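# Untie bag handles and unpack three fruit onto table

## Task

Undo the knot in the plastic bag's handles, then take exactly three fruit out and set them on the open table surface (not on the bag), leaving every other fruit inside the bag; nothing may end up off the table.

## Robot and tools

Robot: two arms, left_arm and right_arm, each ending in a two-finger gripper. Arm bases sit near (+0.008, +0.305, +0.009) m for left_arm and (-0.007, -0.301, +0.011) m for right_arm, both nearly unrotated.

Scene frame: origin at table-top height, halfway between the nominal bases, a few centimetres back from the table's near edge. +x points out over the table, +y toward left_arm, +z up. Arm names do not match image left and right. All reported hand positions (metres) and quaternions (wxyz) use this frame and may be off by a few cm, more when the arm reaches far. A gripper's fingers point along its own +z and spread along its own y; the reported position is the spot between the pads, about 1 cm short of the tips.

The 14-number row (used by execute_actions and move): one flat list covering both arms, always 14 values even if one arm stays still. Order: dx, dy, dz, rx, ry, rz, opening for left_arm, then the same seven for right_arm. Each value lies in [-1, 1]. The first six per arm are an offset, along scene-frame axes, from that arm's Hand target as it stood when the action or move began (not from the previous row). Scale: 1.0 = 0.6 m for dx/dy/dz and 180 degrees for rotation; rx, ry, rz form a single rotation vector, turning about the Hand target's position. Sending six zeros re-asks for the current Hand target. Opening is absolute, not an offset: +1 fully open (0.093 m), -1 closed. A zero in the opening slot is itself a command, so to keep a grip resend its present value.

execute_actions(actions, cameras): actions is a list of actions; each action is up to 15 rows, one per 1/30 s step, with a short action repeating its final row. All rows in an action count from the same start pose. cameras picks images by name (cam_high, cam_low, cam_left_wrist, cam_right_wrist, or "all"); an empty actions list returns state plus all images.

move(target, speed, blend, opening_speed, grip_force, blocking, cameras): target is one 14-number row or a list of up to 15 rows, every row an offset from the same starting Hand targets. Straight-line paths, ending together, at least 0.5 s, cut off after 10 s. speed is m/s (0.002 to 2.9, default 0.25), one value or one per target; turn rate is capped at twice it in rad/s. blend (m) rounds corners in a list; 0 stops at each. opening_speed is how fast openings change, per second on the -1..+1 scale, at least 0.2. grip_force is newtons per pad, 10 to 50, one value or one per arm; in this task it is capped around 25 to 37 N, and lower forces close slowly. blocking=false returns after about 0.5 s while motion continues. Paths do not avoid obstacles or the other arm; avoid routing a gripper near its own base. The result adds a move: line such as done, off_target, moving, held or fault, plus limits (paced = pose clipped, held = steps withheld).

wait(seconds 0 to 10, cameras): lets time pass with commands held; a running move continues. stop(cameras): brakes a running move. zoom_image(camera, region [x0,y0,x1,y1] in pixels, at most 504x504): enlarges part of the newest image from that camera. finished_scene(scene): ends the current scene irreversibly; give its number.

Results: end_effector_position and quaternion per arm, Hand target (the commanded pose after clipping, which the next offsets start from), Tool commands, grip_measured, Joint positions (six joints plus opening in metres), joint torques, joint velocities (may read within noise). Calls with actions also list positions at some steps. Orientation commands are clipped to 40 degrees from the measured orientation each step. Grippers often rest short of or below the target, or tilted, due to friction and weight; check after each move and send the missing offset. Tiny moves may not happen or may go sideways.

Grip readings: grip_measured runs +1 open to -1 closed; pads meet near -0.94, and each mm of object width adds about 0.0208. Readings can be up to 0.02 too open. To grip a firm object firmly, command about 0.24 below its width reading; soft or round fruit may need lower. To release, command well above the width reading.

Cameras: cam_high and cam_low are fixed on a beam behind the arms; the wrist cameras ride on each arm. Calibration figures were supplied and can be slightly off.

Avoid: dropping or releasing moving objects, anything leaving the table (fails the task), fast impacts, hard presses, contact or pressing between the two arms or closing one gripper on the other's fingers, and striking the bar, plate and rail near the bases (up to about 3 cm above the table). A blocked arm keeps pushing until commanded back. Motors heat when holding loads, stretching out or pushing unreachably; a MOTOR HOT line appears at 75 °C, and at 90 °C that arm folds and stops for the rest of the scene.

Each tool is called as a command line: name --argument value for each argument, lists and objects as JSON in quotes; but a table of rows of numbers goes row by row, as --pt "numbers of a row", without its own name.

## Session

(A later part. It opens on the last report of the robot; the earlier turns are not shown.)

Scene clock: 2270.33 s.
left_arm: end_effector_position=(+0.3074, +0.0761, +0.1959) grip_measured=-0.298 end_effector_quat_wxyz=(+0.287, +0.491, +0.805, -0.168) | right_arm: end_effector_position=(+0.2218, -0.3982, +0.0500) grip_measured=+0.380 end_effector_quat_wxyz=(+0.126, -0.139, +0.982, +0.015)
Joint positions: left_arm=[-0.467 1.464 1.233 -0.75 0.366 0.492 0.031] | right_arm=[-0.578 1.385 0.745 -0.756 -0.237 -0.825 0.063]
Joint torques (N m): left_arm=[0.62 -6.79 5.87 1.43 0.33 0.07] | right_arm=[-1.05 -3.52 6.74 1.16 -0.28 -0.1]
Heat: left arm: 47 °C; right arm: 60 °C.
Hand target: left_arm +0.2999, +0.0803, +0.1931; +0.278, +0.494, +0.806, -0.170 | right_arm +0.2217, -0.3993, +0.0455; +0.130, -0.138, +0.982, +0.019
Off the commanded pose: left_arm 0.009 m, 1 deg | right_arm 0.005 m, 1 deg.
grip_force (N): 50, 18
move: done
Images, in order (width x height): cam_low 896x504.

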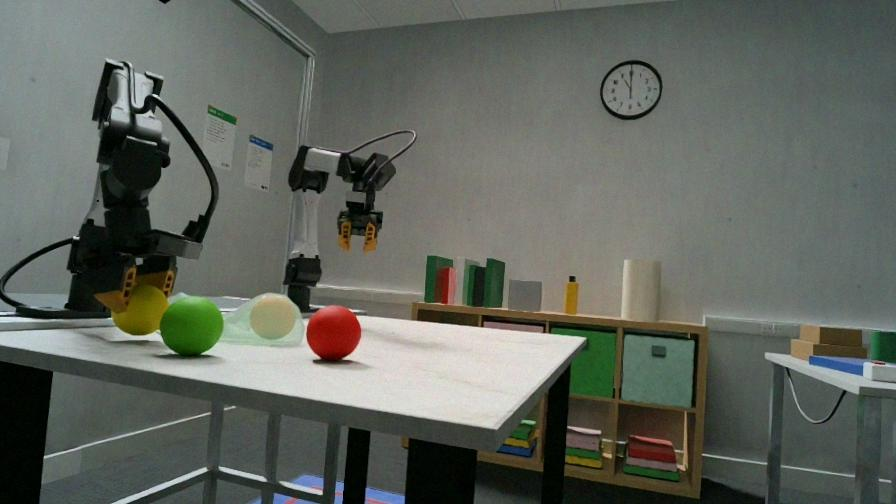

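move --pt "0 0 0 0 0 0 -0.3 0.0 0 -0.0085 0 0 0 0.25" --speed 0.02 --cameras '["cam_low"]'

zoom_image --camera "cam_low" --region '[90, 250, 230, 360]'

Scene clock: 2278.70 s.
left_arm: end_effector_position=(+0.3074, +0.0761, +0.1959) grip_measured=-0.298 end_effector_quat_wxyz=(+0.287, +0.491, +0.805, -0.168) | right_arm: end_effector_position=(+0.2219, -0.3986, +0.0450) grip_measured=+0.380 end_effector_quat_wxyz=(+0.127, -0.139, +0.982, +0.015)
Joint positions: left_arm=[-0.467 1.464 1.233 -0.75 0.366 0.492 0.031] | right_arm=[-0.578 1.395 0.731 -0.732 -0.237 -0.825 0.063]
Joint torques (N m): left_arm=[0.58 -6.71 5.9 1.46 0.33 0.09] | right_arm=[-0.98 -3.51 6.65 1.15 -0.26 -0.06]
Heat: left arm: 47 °C; right arm: 59 °C.
Hand target: left_arm +0.2999, +0.0803, +0.1931; +0.278, +0.494, +0.806, -0.170 | right_arm +0.2217, -0.3993, +0.0404; +0.129, -0.138, +0.982, +0.019
Off the commanded pose: left_arm 0.009 m, 1 deg | right_arm 0.005 m, 1 deg.
grip_force (N): 50, 18
move: done
Images, in order (width x height): cam_low 896x504.

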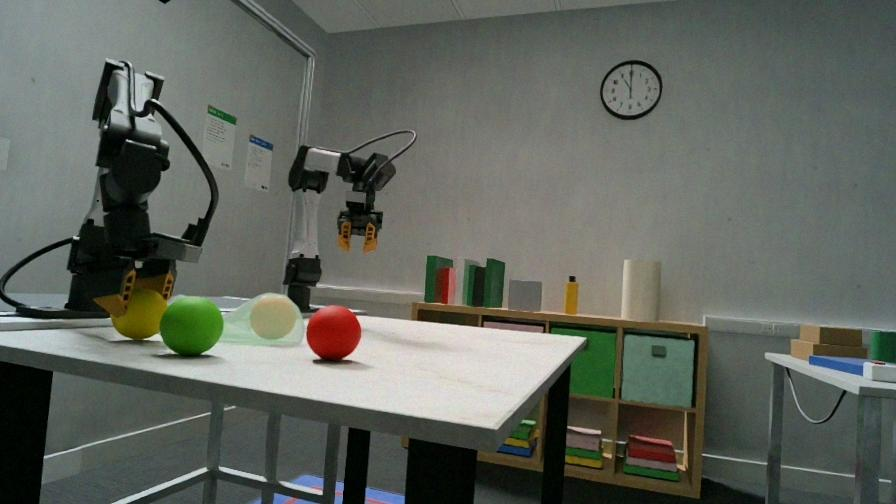

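Scaled by 3.600 from the camera's 896x504 image, which has a finer 1280x720 frame.

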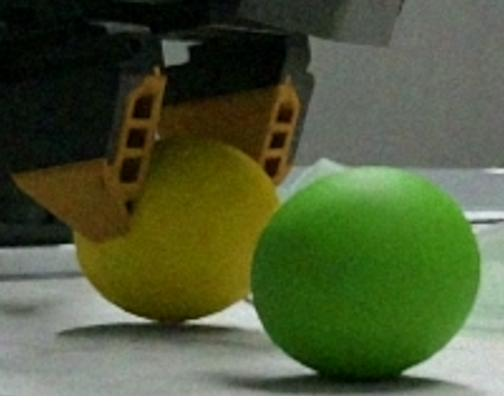

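move --pt "0 0 0 0 0 0 -0.3 0.0 0 -0.004 0 0 0 0.25" --pt "0 0 0 0 0 0 -0.3 0.0 0 -0.004 0 0 0 1" --speed 0.02 --opening_speed 0.25 --cameras '["cam_low","cam_right_wrist"]'

zoom_image --camera "cam_low" --region '[90, 250, 230, 360]'

Scene clock: 2290.90 s.
left_arm: end_effector_position=(+0.3074, +0.0761, +0.1959) grip_measured=-0.298 end_effector_quat_wxyz=(+0.287, +0.491, +0.805, -0.168) | right_arm: end_effector_position=(+0.2247, -0.4001, +0.0456) grip_measured=+1.000 end_effector_quat_wxyz=(+0.132, -0.140, +0.981, +0.011)
Joint positions: left_arm=[-0.467 1.464 1.233 -0.75 0.366 0.492 0.031] | right_arm=[-0.578 1.395 0.731 -0.718 -0.238 -0.825 0.093]
Joint torques (N m): left_arm=[0.62 -6.79 5.9 1.45 0.34 0.08] | right_arm=[-0.72 -3.17 6.12 1.17 -0.29 -0.04]
Heat: left arm: 47 °C; right arm: 58 °C.
Hand target: left_arm +0.2999, +0.0803, +0.1931; +0.278, +0.494, +0.806, -0.170 | right_arm +0.2217, -0.3993, +0.0380; +0.130, -0.138, +0.982, +0.019
Off the commanded pose: left_arm 0.009 m, 1 deg | right_arm 0.008 m, 1 deg.
grip_force (N): 50, 18
move: done
camera_calibration:
cam_right_wrist: T_world_to_cam=[[0.285994, -0.958079, 0.0170794, -0.448537], [-0.947456, -0.280068, 0.154561, 0.133555], [-0.143298, -0.0603855, -0.987836, 0.139041], [0, 0, 0, 1]] pos_world=[0.274741, -0.383934, 0.124368]
Images, in order (width x height): cam_low 896x504, cam_right_wrist 896x504.

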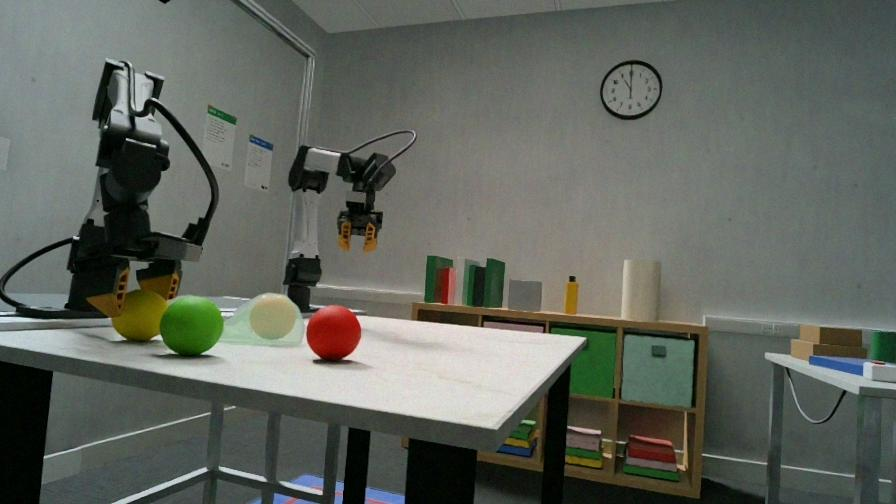

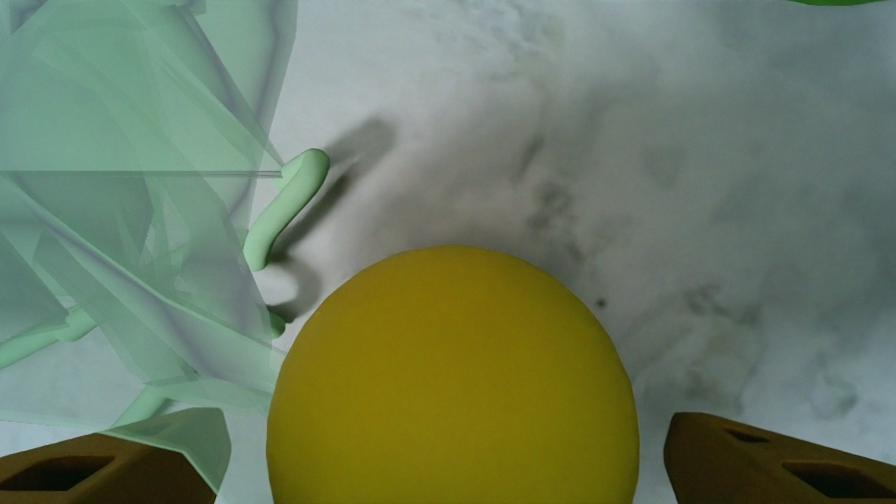

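Scaled by 3.600 from the camera's 896x504 image, which has a finer 1280x720 frame.

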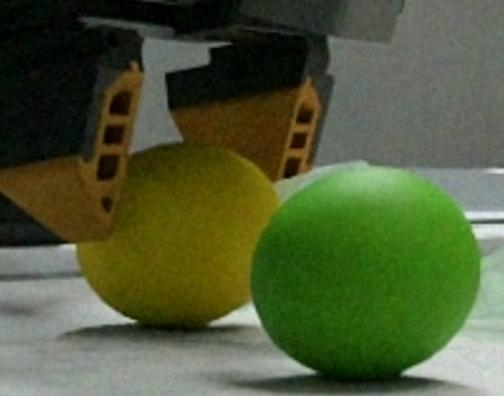

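move --pt "0 0 0 0 0 0 -0.3 -0.02 0 0.15 0 0 0 1" --speed 0.07 --grip_force '[50,50]' --cameras '["cam_low","cam_right_wrist","cam_high"]'

zoom_image --camera "cam_high" --region '[320, 110, 450, 240]'

Scene clock: 2305.50 s.
left_arm: end_effector_position=(+0.3074, +0.0761, +0.1959) grip_measured=-0.298 end_effector_quat_wxyz=(+0.287, +0.491, +0.805, -0.168) | right_arm: end_effector_position=(+0.2062, -0.3966, +0.1158) grip_measured=+1.000 end_effector_quat_wxyz=(+0.115, -0.136, +0.984, +0.026)
Joint positions: left_arm=[-0.467 1.464 1.233 -0.75 0.366 0.492 0.031] | right_arm=[-0.63 1.293 0.949 -1.098 -0.247 -0.877 0.093]
Joint torques (N m): left_arm=[0.61 -6.78 5.89 1.45 0.33 0.08] | right_arm=[-0.92 -5.41 11.62 0.59 -0.29 -0.11]
Heat: left arm: 47 °C; right arm: 57 °C.
Hand target: left_arm +0.2999, +0.0803, +0.1931; +0.278, +0.494, +0.806, -0.170 | right_arm +0.2096, -0.3993, +0.1280; +0.129, -0.138, +0.982, +0.019
Off the commanded pose: left_arm 0.009 m, 1 deg | right_arm 0.013 m, 2 deg.
move: off_target (right_arm)
camera_calibration:
cam_right_wrist: T_world_to_cam=[[0.283298, -0.95885, -0.0186972, -0.436723], [-0.941817, -0.281838, 0.18316, 0.101059], [-0.180893, -0.0342796, -0.982905, 0.223394], [0, 0, 0, 1]] pos_world=[0.259313, -0.382612, 0.192899]
Images, in order (width x height): cam_high 896x504, cam_low 896x504, cam_right_wrist 896x504.

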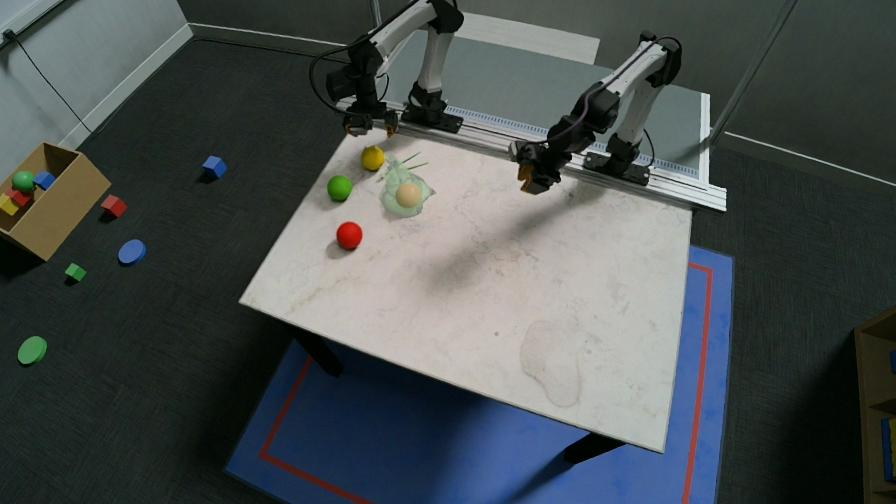

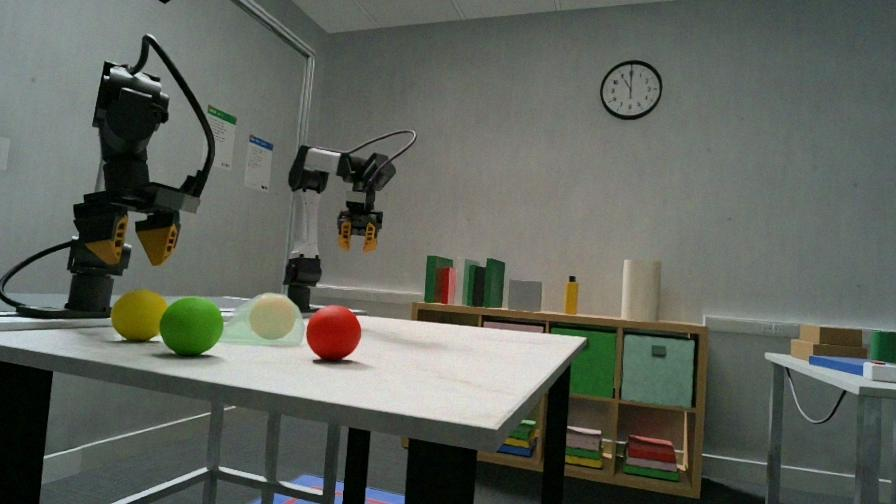

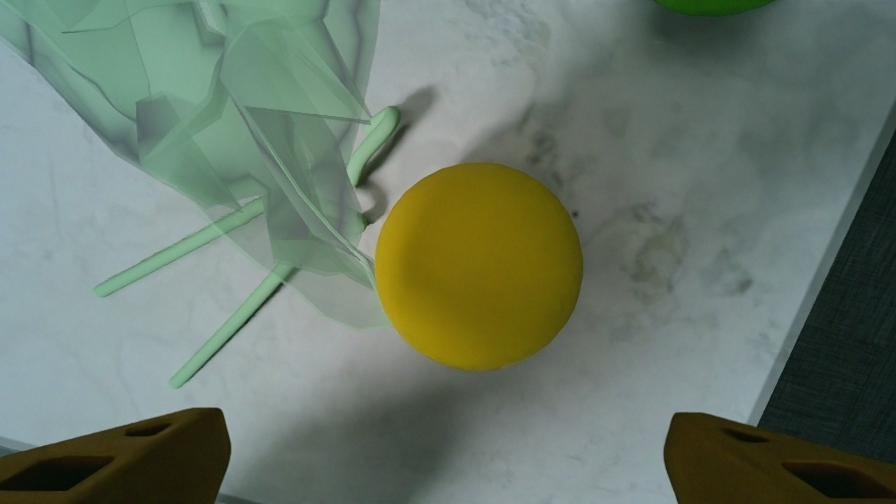

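Scaled by 3.877 from the camera's 896x504 image, which has a finer 1280x720 frame.

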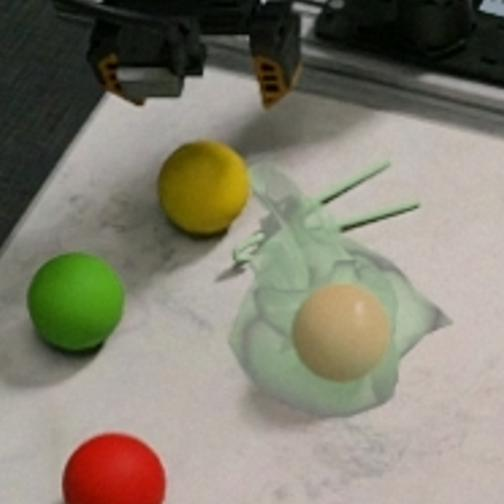

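move --pt "0 0 0 0 0 0 -0.3 0.0217 0.0345 0.03 0 0 -0.5 0.8" --speed 0.2 --cameras '["cam_right_wrist"]'

Scene clock: 2339.33 s.
left_arm: end_effector_position=(+0.3074, +0.0761, +0.1959) grip_measured=-0.298 end_effector_quat_wxyz=(+0.287, +0.491, +0.805, -0.168) | right_arm: end_effector_position=(+0.2197, -0.3766, +0.1391) grip_measured=+0.801 end_effector_quat_wxyz=(+0.101, +0.595, +0.794, -0.072)
Joint positions: left_arm=[-0.467 1.464 1.233 -0.75 0.366 0.492 0.031] | right_arm=[-0.24 1.299 1.061 -1.189 0.164 1.047 0.084]
Joint torques (N m): left_arm=[0.57 -6.78 5.89 1.45 0.34 0.08] | right_arm=[0.21 -3.06 11.89 0.6 0.36 0.06]
Heat: left arm: 47 °C; right arm: 61 °C.
Hand target: left_arm +0.2999, +0.0803, +0.1931; +0.278, +0.494, +0.806, -0.170 | right_arm +0.2227, -0.3786, +0.1461; +0.105, +0.597, +0.792, -0.078
Off the commanded pose: left_arm 0.009 m, 1 deg | right_arm 0.008 m, 1 deg.
move: done
camera_calibration:
cam_right_wrist: T_world_to_cam=[[-0.957083, -0.289787, -0.00402577, 0.101543], [-0.286161, 0.942728, 0.171395, 0.433817], [-0.0458729, 0.165191, -0.985194, 0.295304], [0, 0, 0, 1]] pos_world=[0.234873, -0.428327, 0.216986]
Images, in order (width x height): cam_right_wrist 896x504.

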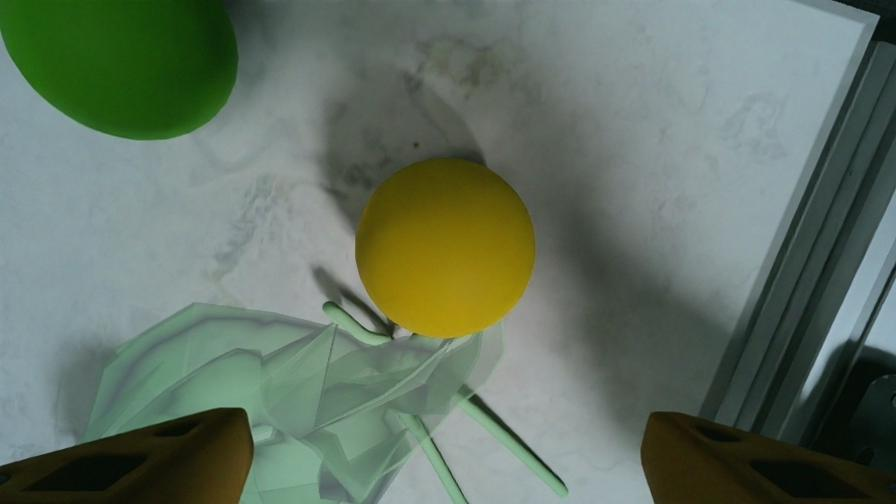

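move --pt "0 0 0 0 0 0 -0.3 0.006 -0.02 -0.1 0 0 0 0.8" --pt "0 0 0 0 0 0 -0.3 0.006 -0.0345 -0.185 0 0 0 0.8" --speed 0.07 --cameras '["cam_right_wrist"]'

Scene clock: 2356.17 s.
left_arm: end_effector_position=(+0.3074, +0.0761, +0.1959) grip_measured=-0.298 end_effector_quat_wxyz=(+0.287, +0.491, +0.805, -0.168) | right_arm: end_effector_position=(+0.2293, -0.3958, +0.0402) grip_measured=+0.801 end_effector_quat_wxyz=(+0.108, +0.596, +0.793, -0.073)
Joint positions: left_arm=[-0.467 1.464 1.233 -0.75 0.366 0.492 0.031] | right_arm=[-0.287 1.438 0.76 -0.729 0.164 1.002 0.084]
Joint torques (N m): left_arm=[0.55 -6.8 5.83 1.46 0.34 0.08] | right_arm=[-0.95 -3.78 6.64 1.07 0.25 -0.11]
Heat: left arm: 47 °C; right arm: 60 °C.
Hand target: left_arm +0.2999, +0.0803, +0.1931; +0.278, +0.494, +0.806, -0.170 | right_arm +0.2263, -0.3992, +0.0350; +0.105, +0.597, +0.792, -0.078
Off the commanded pose: left_arm 0.009 m, 1 deg | right_arm 0.007 m, 1 deg.
move: done
camera_calibration:
cam_right_wrist: T_world_to_cam=[[-0.95747, -0.288323, -0.011037, 0.1057], [-0.286345, 0.944808, 0.159201, 0.473028], [-0.0354734, 0.15559, -0.987185, 0.195312], [0, 0, 0, 1]] pos_world=[0.243582, -0.446833, 0.118669]
Images, in order (width x height): cam_right_wrist 896x504.

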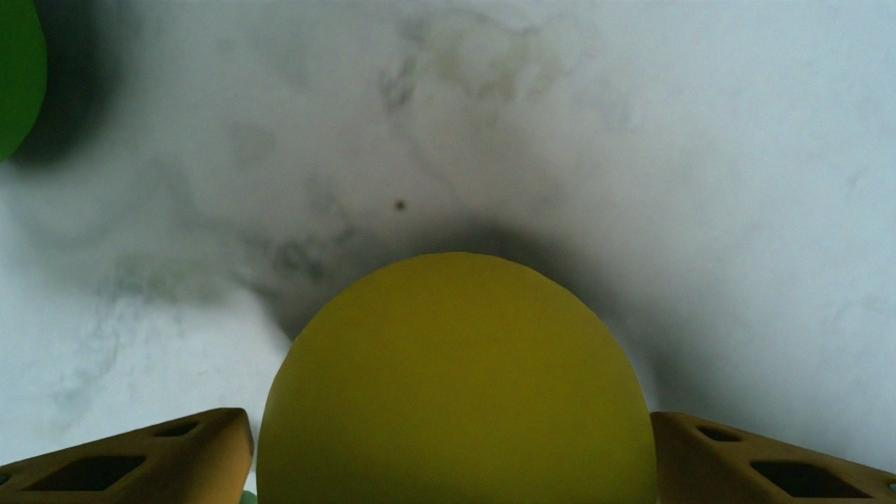

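move --pt "0 0 0 0 0 0 -0.3 0.0 0 0 0 0 0 0.25" --pt "0 0 0 0 0 0 -0.3 0.0 -0.005 0.09 0 0 0 0.25" --pt "0 0 0 0 0 0 -0.3 0.0 -0.11 0.09 0 0 0 0.25" --pt "0 0 0 0 0 0 -0.3 0.0 -0.11 0.02 0 0 0 0.25" --speed 0.06 --grip_force '[50,20]' --cameras '["cam_right_wrist","cam_low"]'

zoom_image --camera "cam_low" --region '[70, 250, 210, 360]'

Scene clock: 2372.87 s.
left_arm: end_effector_position=(+0.3074, +0.0761, +0.1959) grip_measured=-0.298 end_effector_quat_wxyz=(+0.287, +0.491, +0.805, -0.168) | right_arm: end_effector_position=(+0.2259, -0.4654, +0.0526) grip_measured=+0.337 end_effector_quat_wxyz=(+0.106, +0.597, +0.791, -0.081)
Joint positions: left_arm=[-0.467 1.464 1.233 -0.75 0.366 0.492 0.031] | right_arm=[-0.552 1.517 0.868 -0.726 0.133 0.74 0.061]
Joint torques (N m): left_arm=[0.57 -6.8 5.9 1.46 0.33 0.08] | right_arm=[-0.25 -4.64 6.8 1.22 0.1 -0.01]
Heat: left arm: 47 °C; right arm: 59 °C.
Hand target: left_arm +0.2999, +0.0803, +0.1931; +0.278, +0.494, +0.806, -0.170 | right_arm +0.2263, -0.4653, +0.0471; +0.105, +0.597, +0.792, -0.078
Off the commanded pose: left_arm 0.009 m, 1 deg | right_arm 0.006 m, 0 deg.
grip_force (N): 50, 20
move: done
camera_calibration:
cam_right_wrist: T_world_to_cam=[[-0.95888, -0.283786, 0.00382072, 0.0842649], [-0.279963, 0.948, 0.151383, 0.536296], [-0.0465823, 0.144088, -0.988468, 0.215454], [0, 0, 0, 1]] pos_world=[0.240979, -0.51554, 0.131462]
Images, in order (width x height): cam_low 896x504, cam_right_wrist 896x504.

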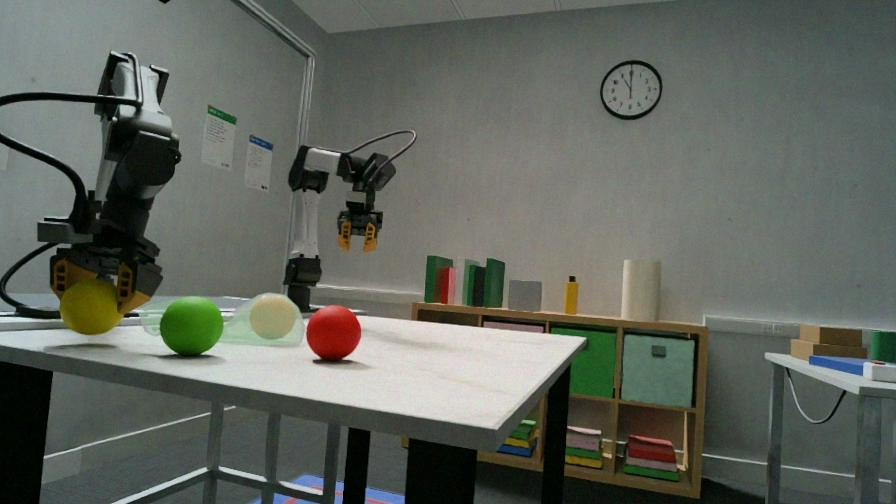

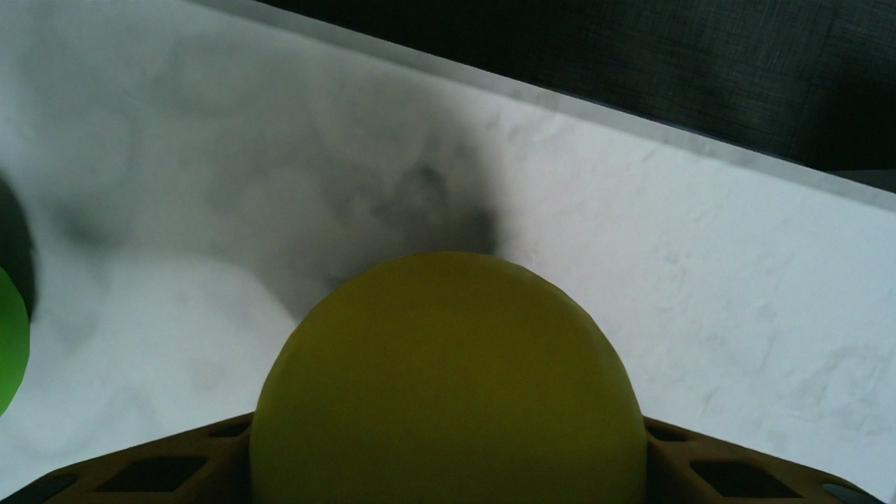

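Scaled by 3.600 from the camera's 896x504 image, which has a finer 1280x720 frame.

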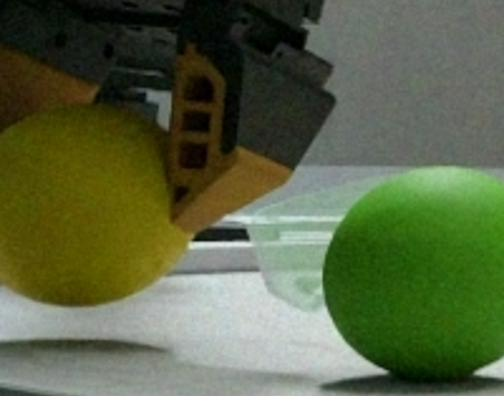

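move --pt "0 0 0 0 0 0 -0.3 0 0 -0.0165 0 0 0 0.25" --speed 0.03 --cameras '["cam_low"]'

zoom_image --camera "cam_low" --region '[40, 250, 180, 360]'

Scene clock: 2380.37 s.
left_arm: end_effector_position=(+0.3074, +0.0761, +0.1959) grip_measured=-0.298 end_effector_quat_wxyz=(+0.287, +0.491, +0.805, -0.168) | right_arm: end_effector_position=(+0.2262, -0.4661, +0.0431) grip_measured=+0.337 end_effector_quat_wxyz=(+0.107, +0.597, +0.791, -0.081)
Joint positions: left_arm=[-0.467 1.464 1.233 -0.75 0.366 0.492 0.031] | right_arm=[-0.552 1.535 0.843 -0.681 0.133 0.74 0.061]
Joint torques (N m): left_arm=[0.59 -6.75 5.87 1.46 0.34 0.08] | right_arm=[-0.1 -4.68 6.79 1.21 0.1 -0.03]
Heat: left arm: 47 °C; right arm: 59 °C.
Hand target: left_arm +0.2999, +0.0803, +0.1931; +0.278, +0.494, +0.806, -0.170 | right_arm +0.2263, -0.4653, +0.0371; +0.105, +0.597, +0.792, -0.078
Off the commanded pose: left_arm 0.009 m, 1 deg | right_arm 0.006 m, 0 deg.
grip_force (N): 50, 20
move: done
Images, in order (width x height): cam_low 896x504.

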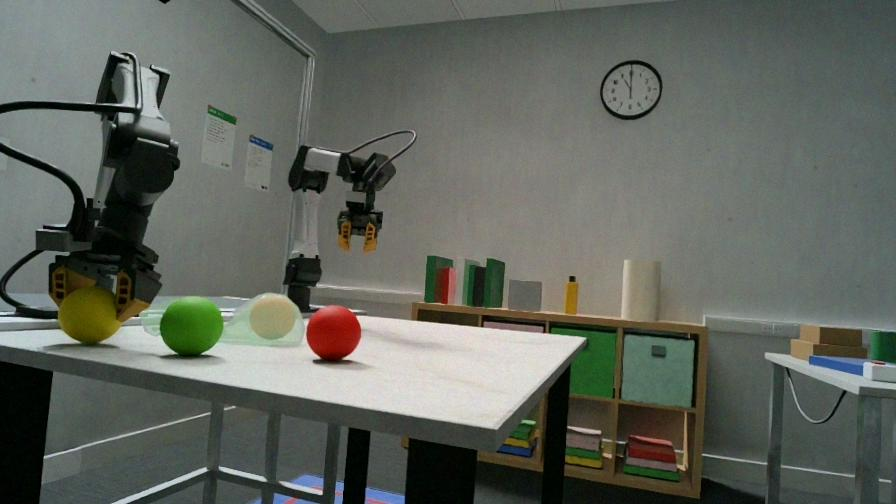

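Scaled by 3.600 from the camera's 896x504 image, which has a finer 1280x720 frame.

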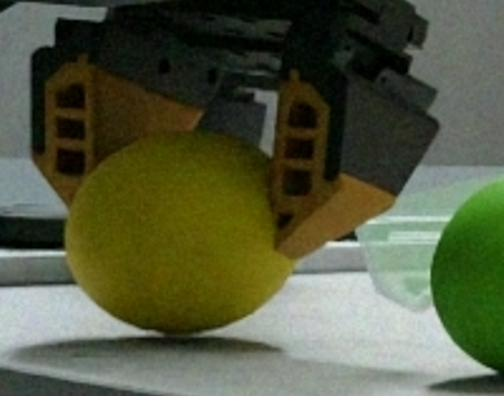

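move --pt "0 0 0 0 0 0 -0.3 0 0 -0.0045 0 0 0 0.25" --pt "0 0 0 0 0 0 -0.3 0 0 -0.0045 0 0 0 1" --speed 0.02 --opening_speed 0.25 --cameras '["cam_low","cam_right_wrist"]'

zoom_image --camera "cam_low" --region '[40, 250, 180, 360]'

Scene clock: 2402.87 s.
left_arm: end_effector_position=(+0.3074, +0.0761, +0.1959) grip_measured=-0.298 end_effector_quat_wxyz=(+0.287, +0.491, +0.805, -0.168) | right_arm: end_effector_position=(+0.2290, -0.4678, +0.0438) grip_measured=+1.000 end_effector_quat_wxyz=(+0.114, +0.596, +0.791, -0.080)
Joint positions: left_arm=[-0.467 1.464 1.233 -0.75 0.366 0.492 0.031] | right_arm=[-0.552 1.535 0.843 -0.668 0.133 0.74 0.093]
Joint torques (N m): left_arm=[0.59 -6.76 5.89 1.45 0.35 0.06] | right_arm=[-0.16 -4.18 6 1.2 0.08 0.02]
Heat: left arm: 47 °C; right arm: 57 °C.
Hand target: left_arm +0.2999, +0.0803, +0.1931; +0.278, +0.494, +0.806, -0.170 | right_arm +0.2262, -0.4653, +0.0344; +0.105, +0.597, +0.792, -0.078
Off the commanded pose: left_arm 0.009 m, 1 deg | right_arm 0.010 m, 1 deg.
grip_force (N): 50, 20
move: done
camera_calibration:
cam_right_wrist: T_world_to_cam=[[-0.958635, -0.284567, -0.00643659, 0.0865386], [-0.282628, 0.948932, 0.140173, 0.542231], [-0.0337807, 0.136194, -0.990106, 0.20068], [0, 0, 0, 1]] pos_world=[0.242988, -0.517246, 0.123246]
Images, in order (width x height): cam_low 896x504, cam_right_wrist 896x504.

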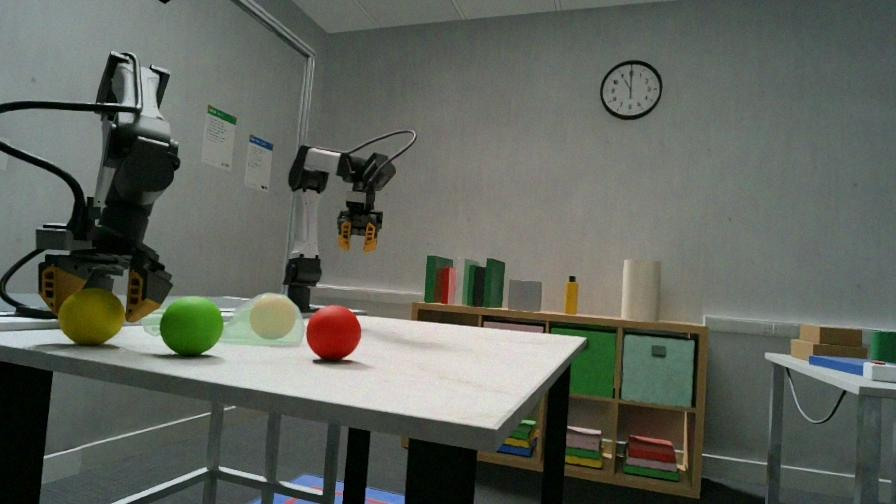

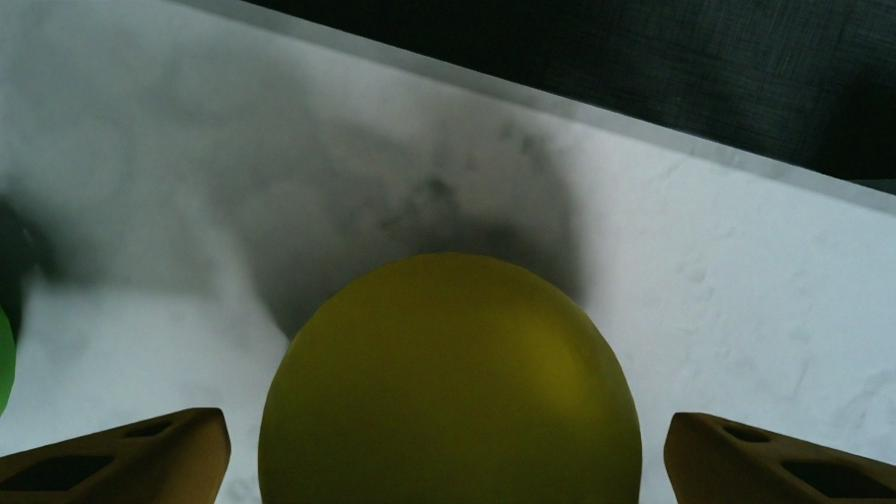

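Scaled by 3.600 from the camera's 896x504 image, which has a finer 1280x720 frame.

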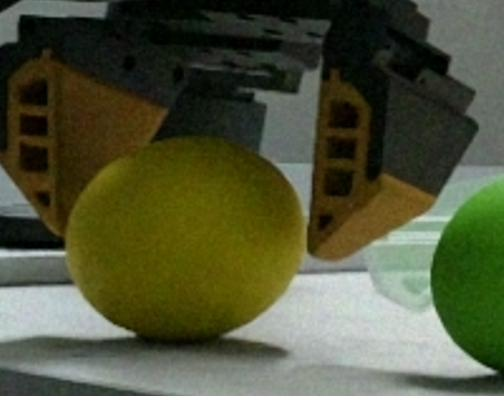

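Retreat upward and check the whole scene.

move --pt "0 0 0 0 0 0 -0.3 -0.01 0.03 0.15 0 0 0 1" --pt "0 0 0 0 0 0 -0.3 -0.02 0.15 0.25 0 0 0 1" --speed 0.1 --blend '[0.02,0]' --cameras '["cam_low","cam_high","cam_right_wrist"]'

zoom_image --camera "cam_high" --region '[320, 110, 450, 260]'

zoom_image --camera "cam_low" --region '[40, 250, 400, 380]'

Scene clock: 2412.80 s.
left_arm: end_effector_position=(+0.3074, +0.0761, +0.1959) grip_measured=-0.298 end_effector_quat_wxyz=(+0.287, +0.491, +0.805, -0.168) | right_arm: end_effector_position=(+0.2137, -0.3742, +0.1723) grip_measured=+1.000 end_effector_quat_wxyz=(+0.089, +0.595, +0.795, -0.077)
Joint positions: left_arm=[-0.467 1.464 1.233 -0.75 0.366 0.492 0.031] | right_arm=[-0.243 1.304 1.199 -1.346 0.164 1.045 0.093]
Joint torques (N m): left_arm=[0.59 -6.76 5.85 1.44 0.33 0.08] | right_arm=[0.24 -5.57 11.48 0.54 0.34 0.11]
Heat: left arm: 47 °C; right arm: 57 °C.
Hand target: left_arm +0.2999, +0.0803, +0.1931; +0.278, +0.494, +0.806, -0.170 | right_arm +0.2143, -0.3754, +0.1844; +0.105, +0.597, +0.792, -0.078
Off the commanded pose: left_arm 0.009 m, 1 deg | right_arm 0.012 m, 2 deg.
grip_force (N): 50, 20
move: off_target (right_arm)
camera_calibration:
cam_right_wrist: T_world_to_cam=[[-0.957496, -0.28792, 0.0174029, 0.0937386], [-0.280001, 0.942264, 0.183678, 0.420576], [-0.0692826, 0.170998, -0.982832, 0.334022], [0, 0, 0, 1]] pos_world=[0.230658, -0.426422, 0.249406]
Images, in order (width x height): cam_high 896x504, cam_low 896x504, cam_right_wrist 896x504.

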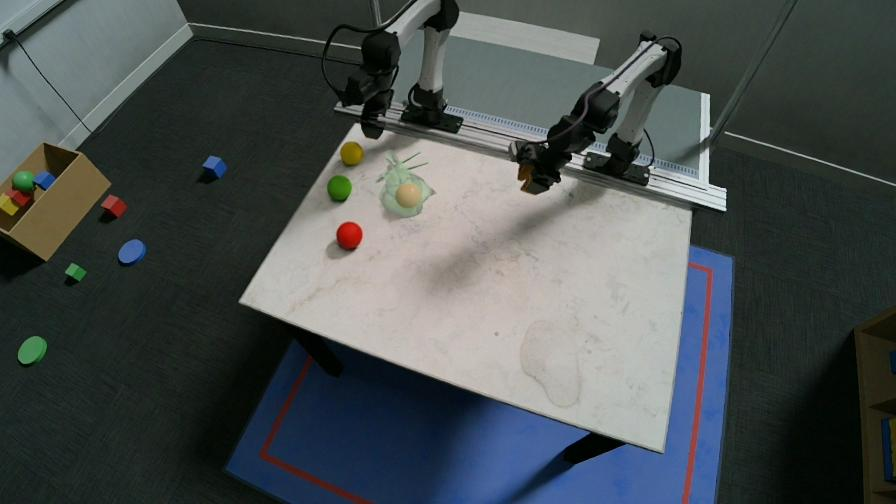

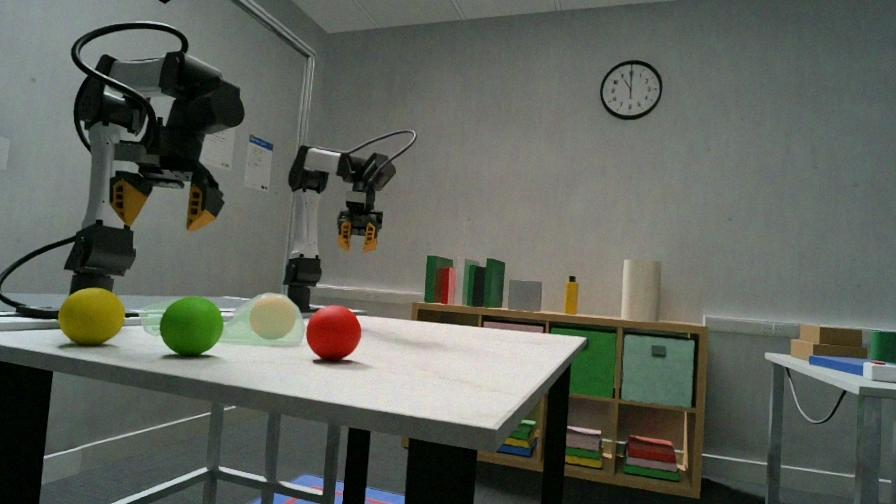

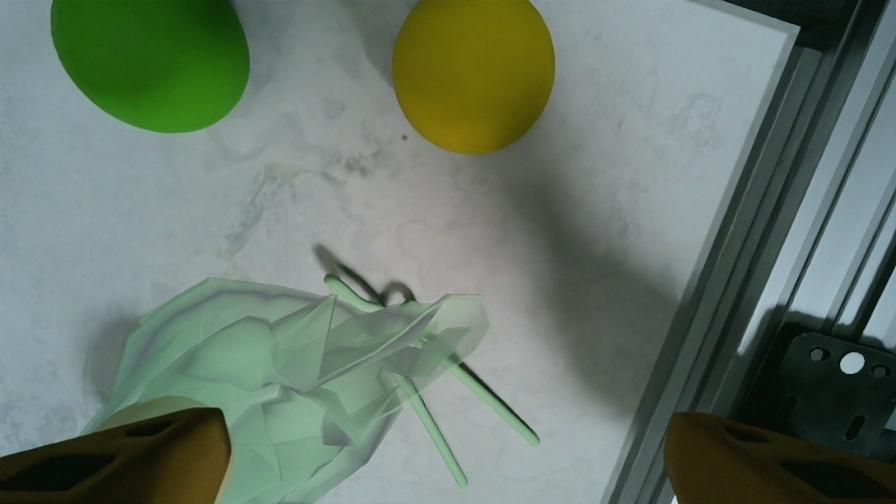

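Scaled by 3.360 from the camera's 896x504 image, which has a finer 1280x720 frame.

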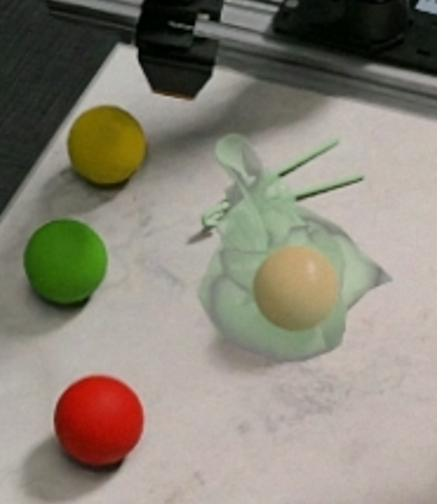

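Scaled by 1.400 from the camera's 896x504 image, which has a finer 1280x720 frame.

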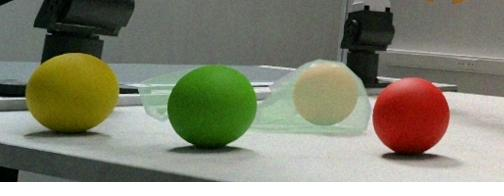

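zoom_image --camera "cam_right_wrist" --region '[280, 220, 580, 500]'

Scaled by 1.680 from the camera's 896x504 image, which has a finer 1280x720 frame.

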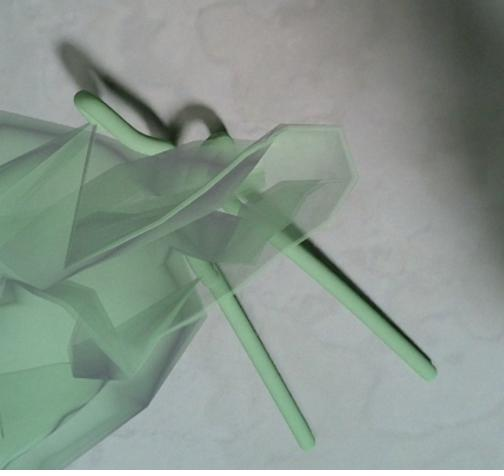

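finished_scene --scene 1

The scene is finished: the task was done.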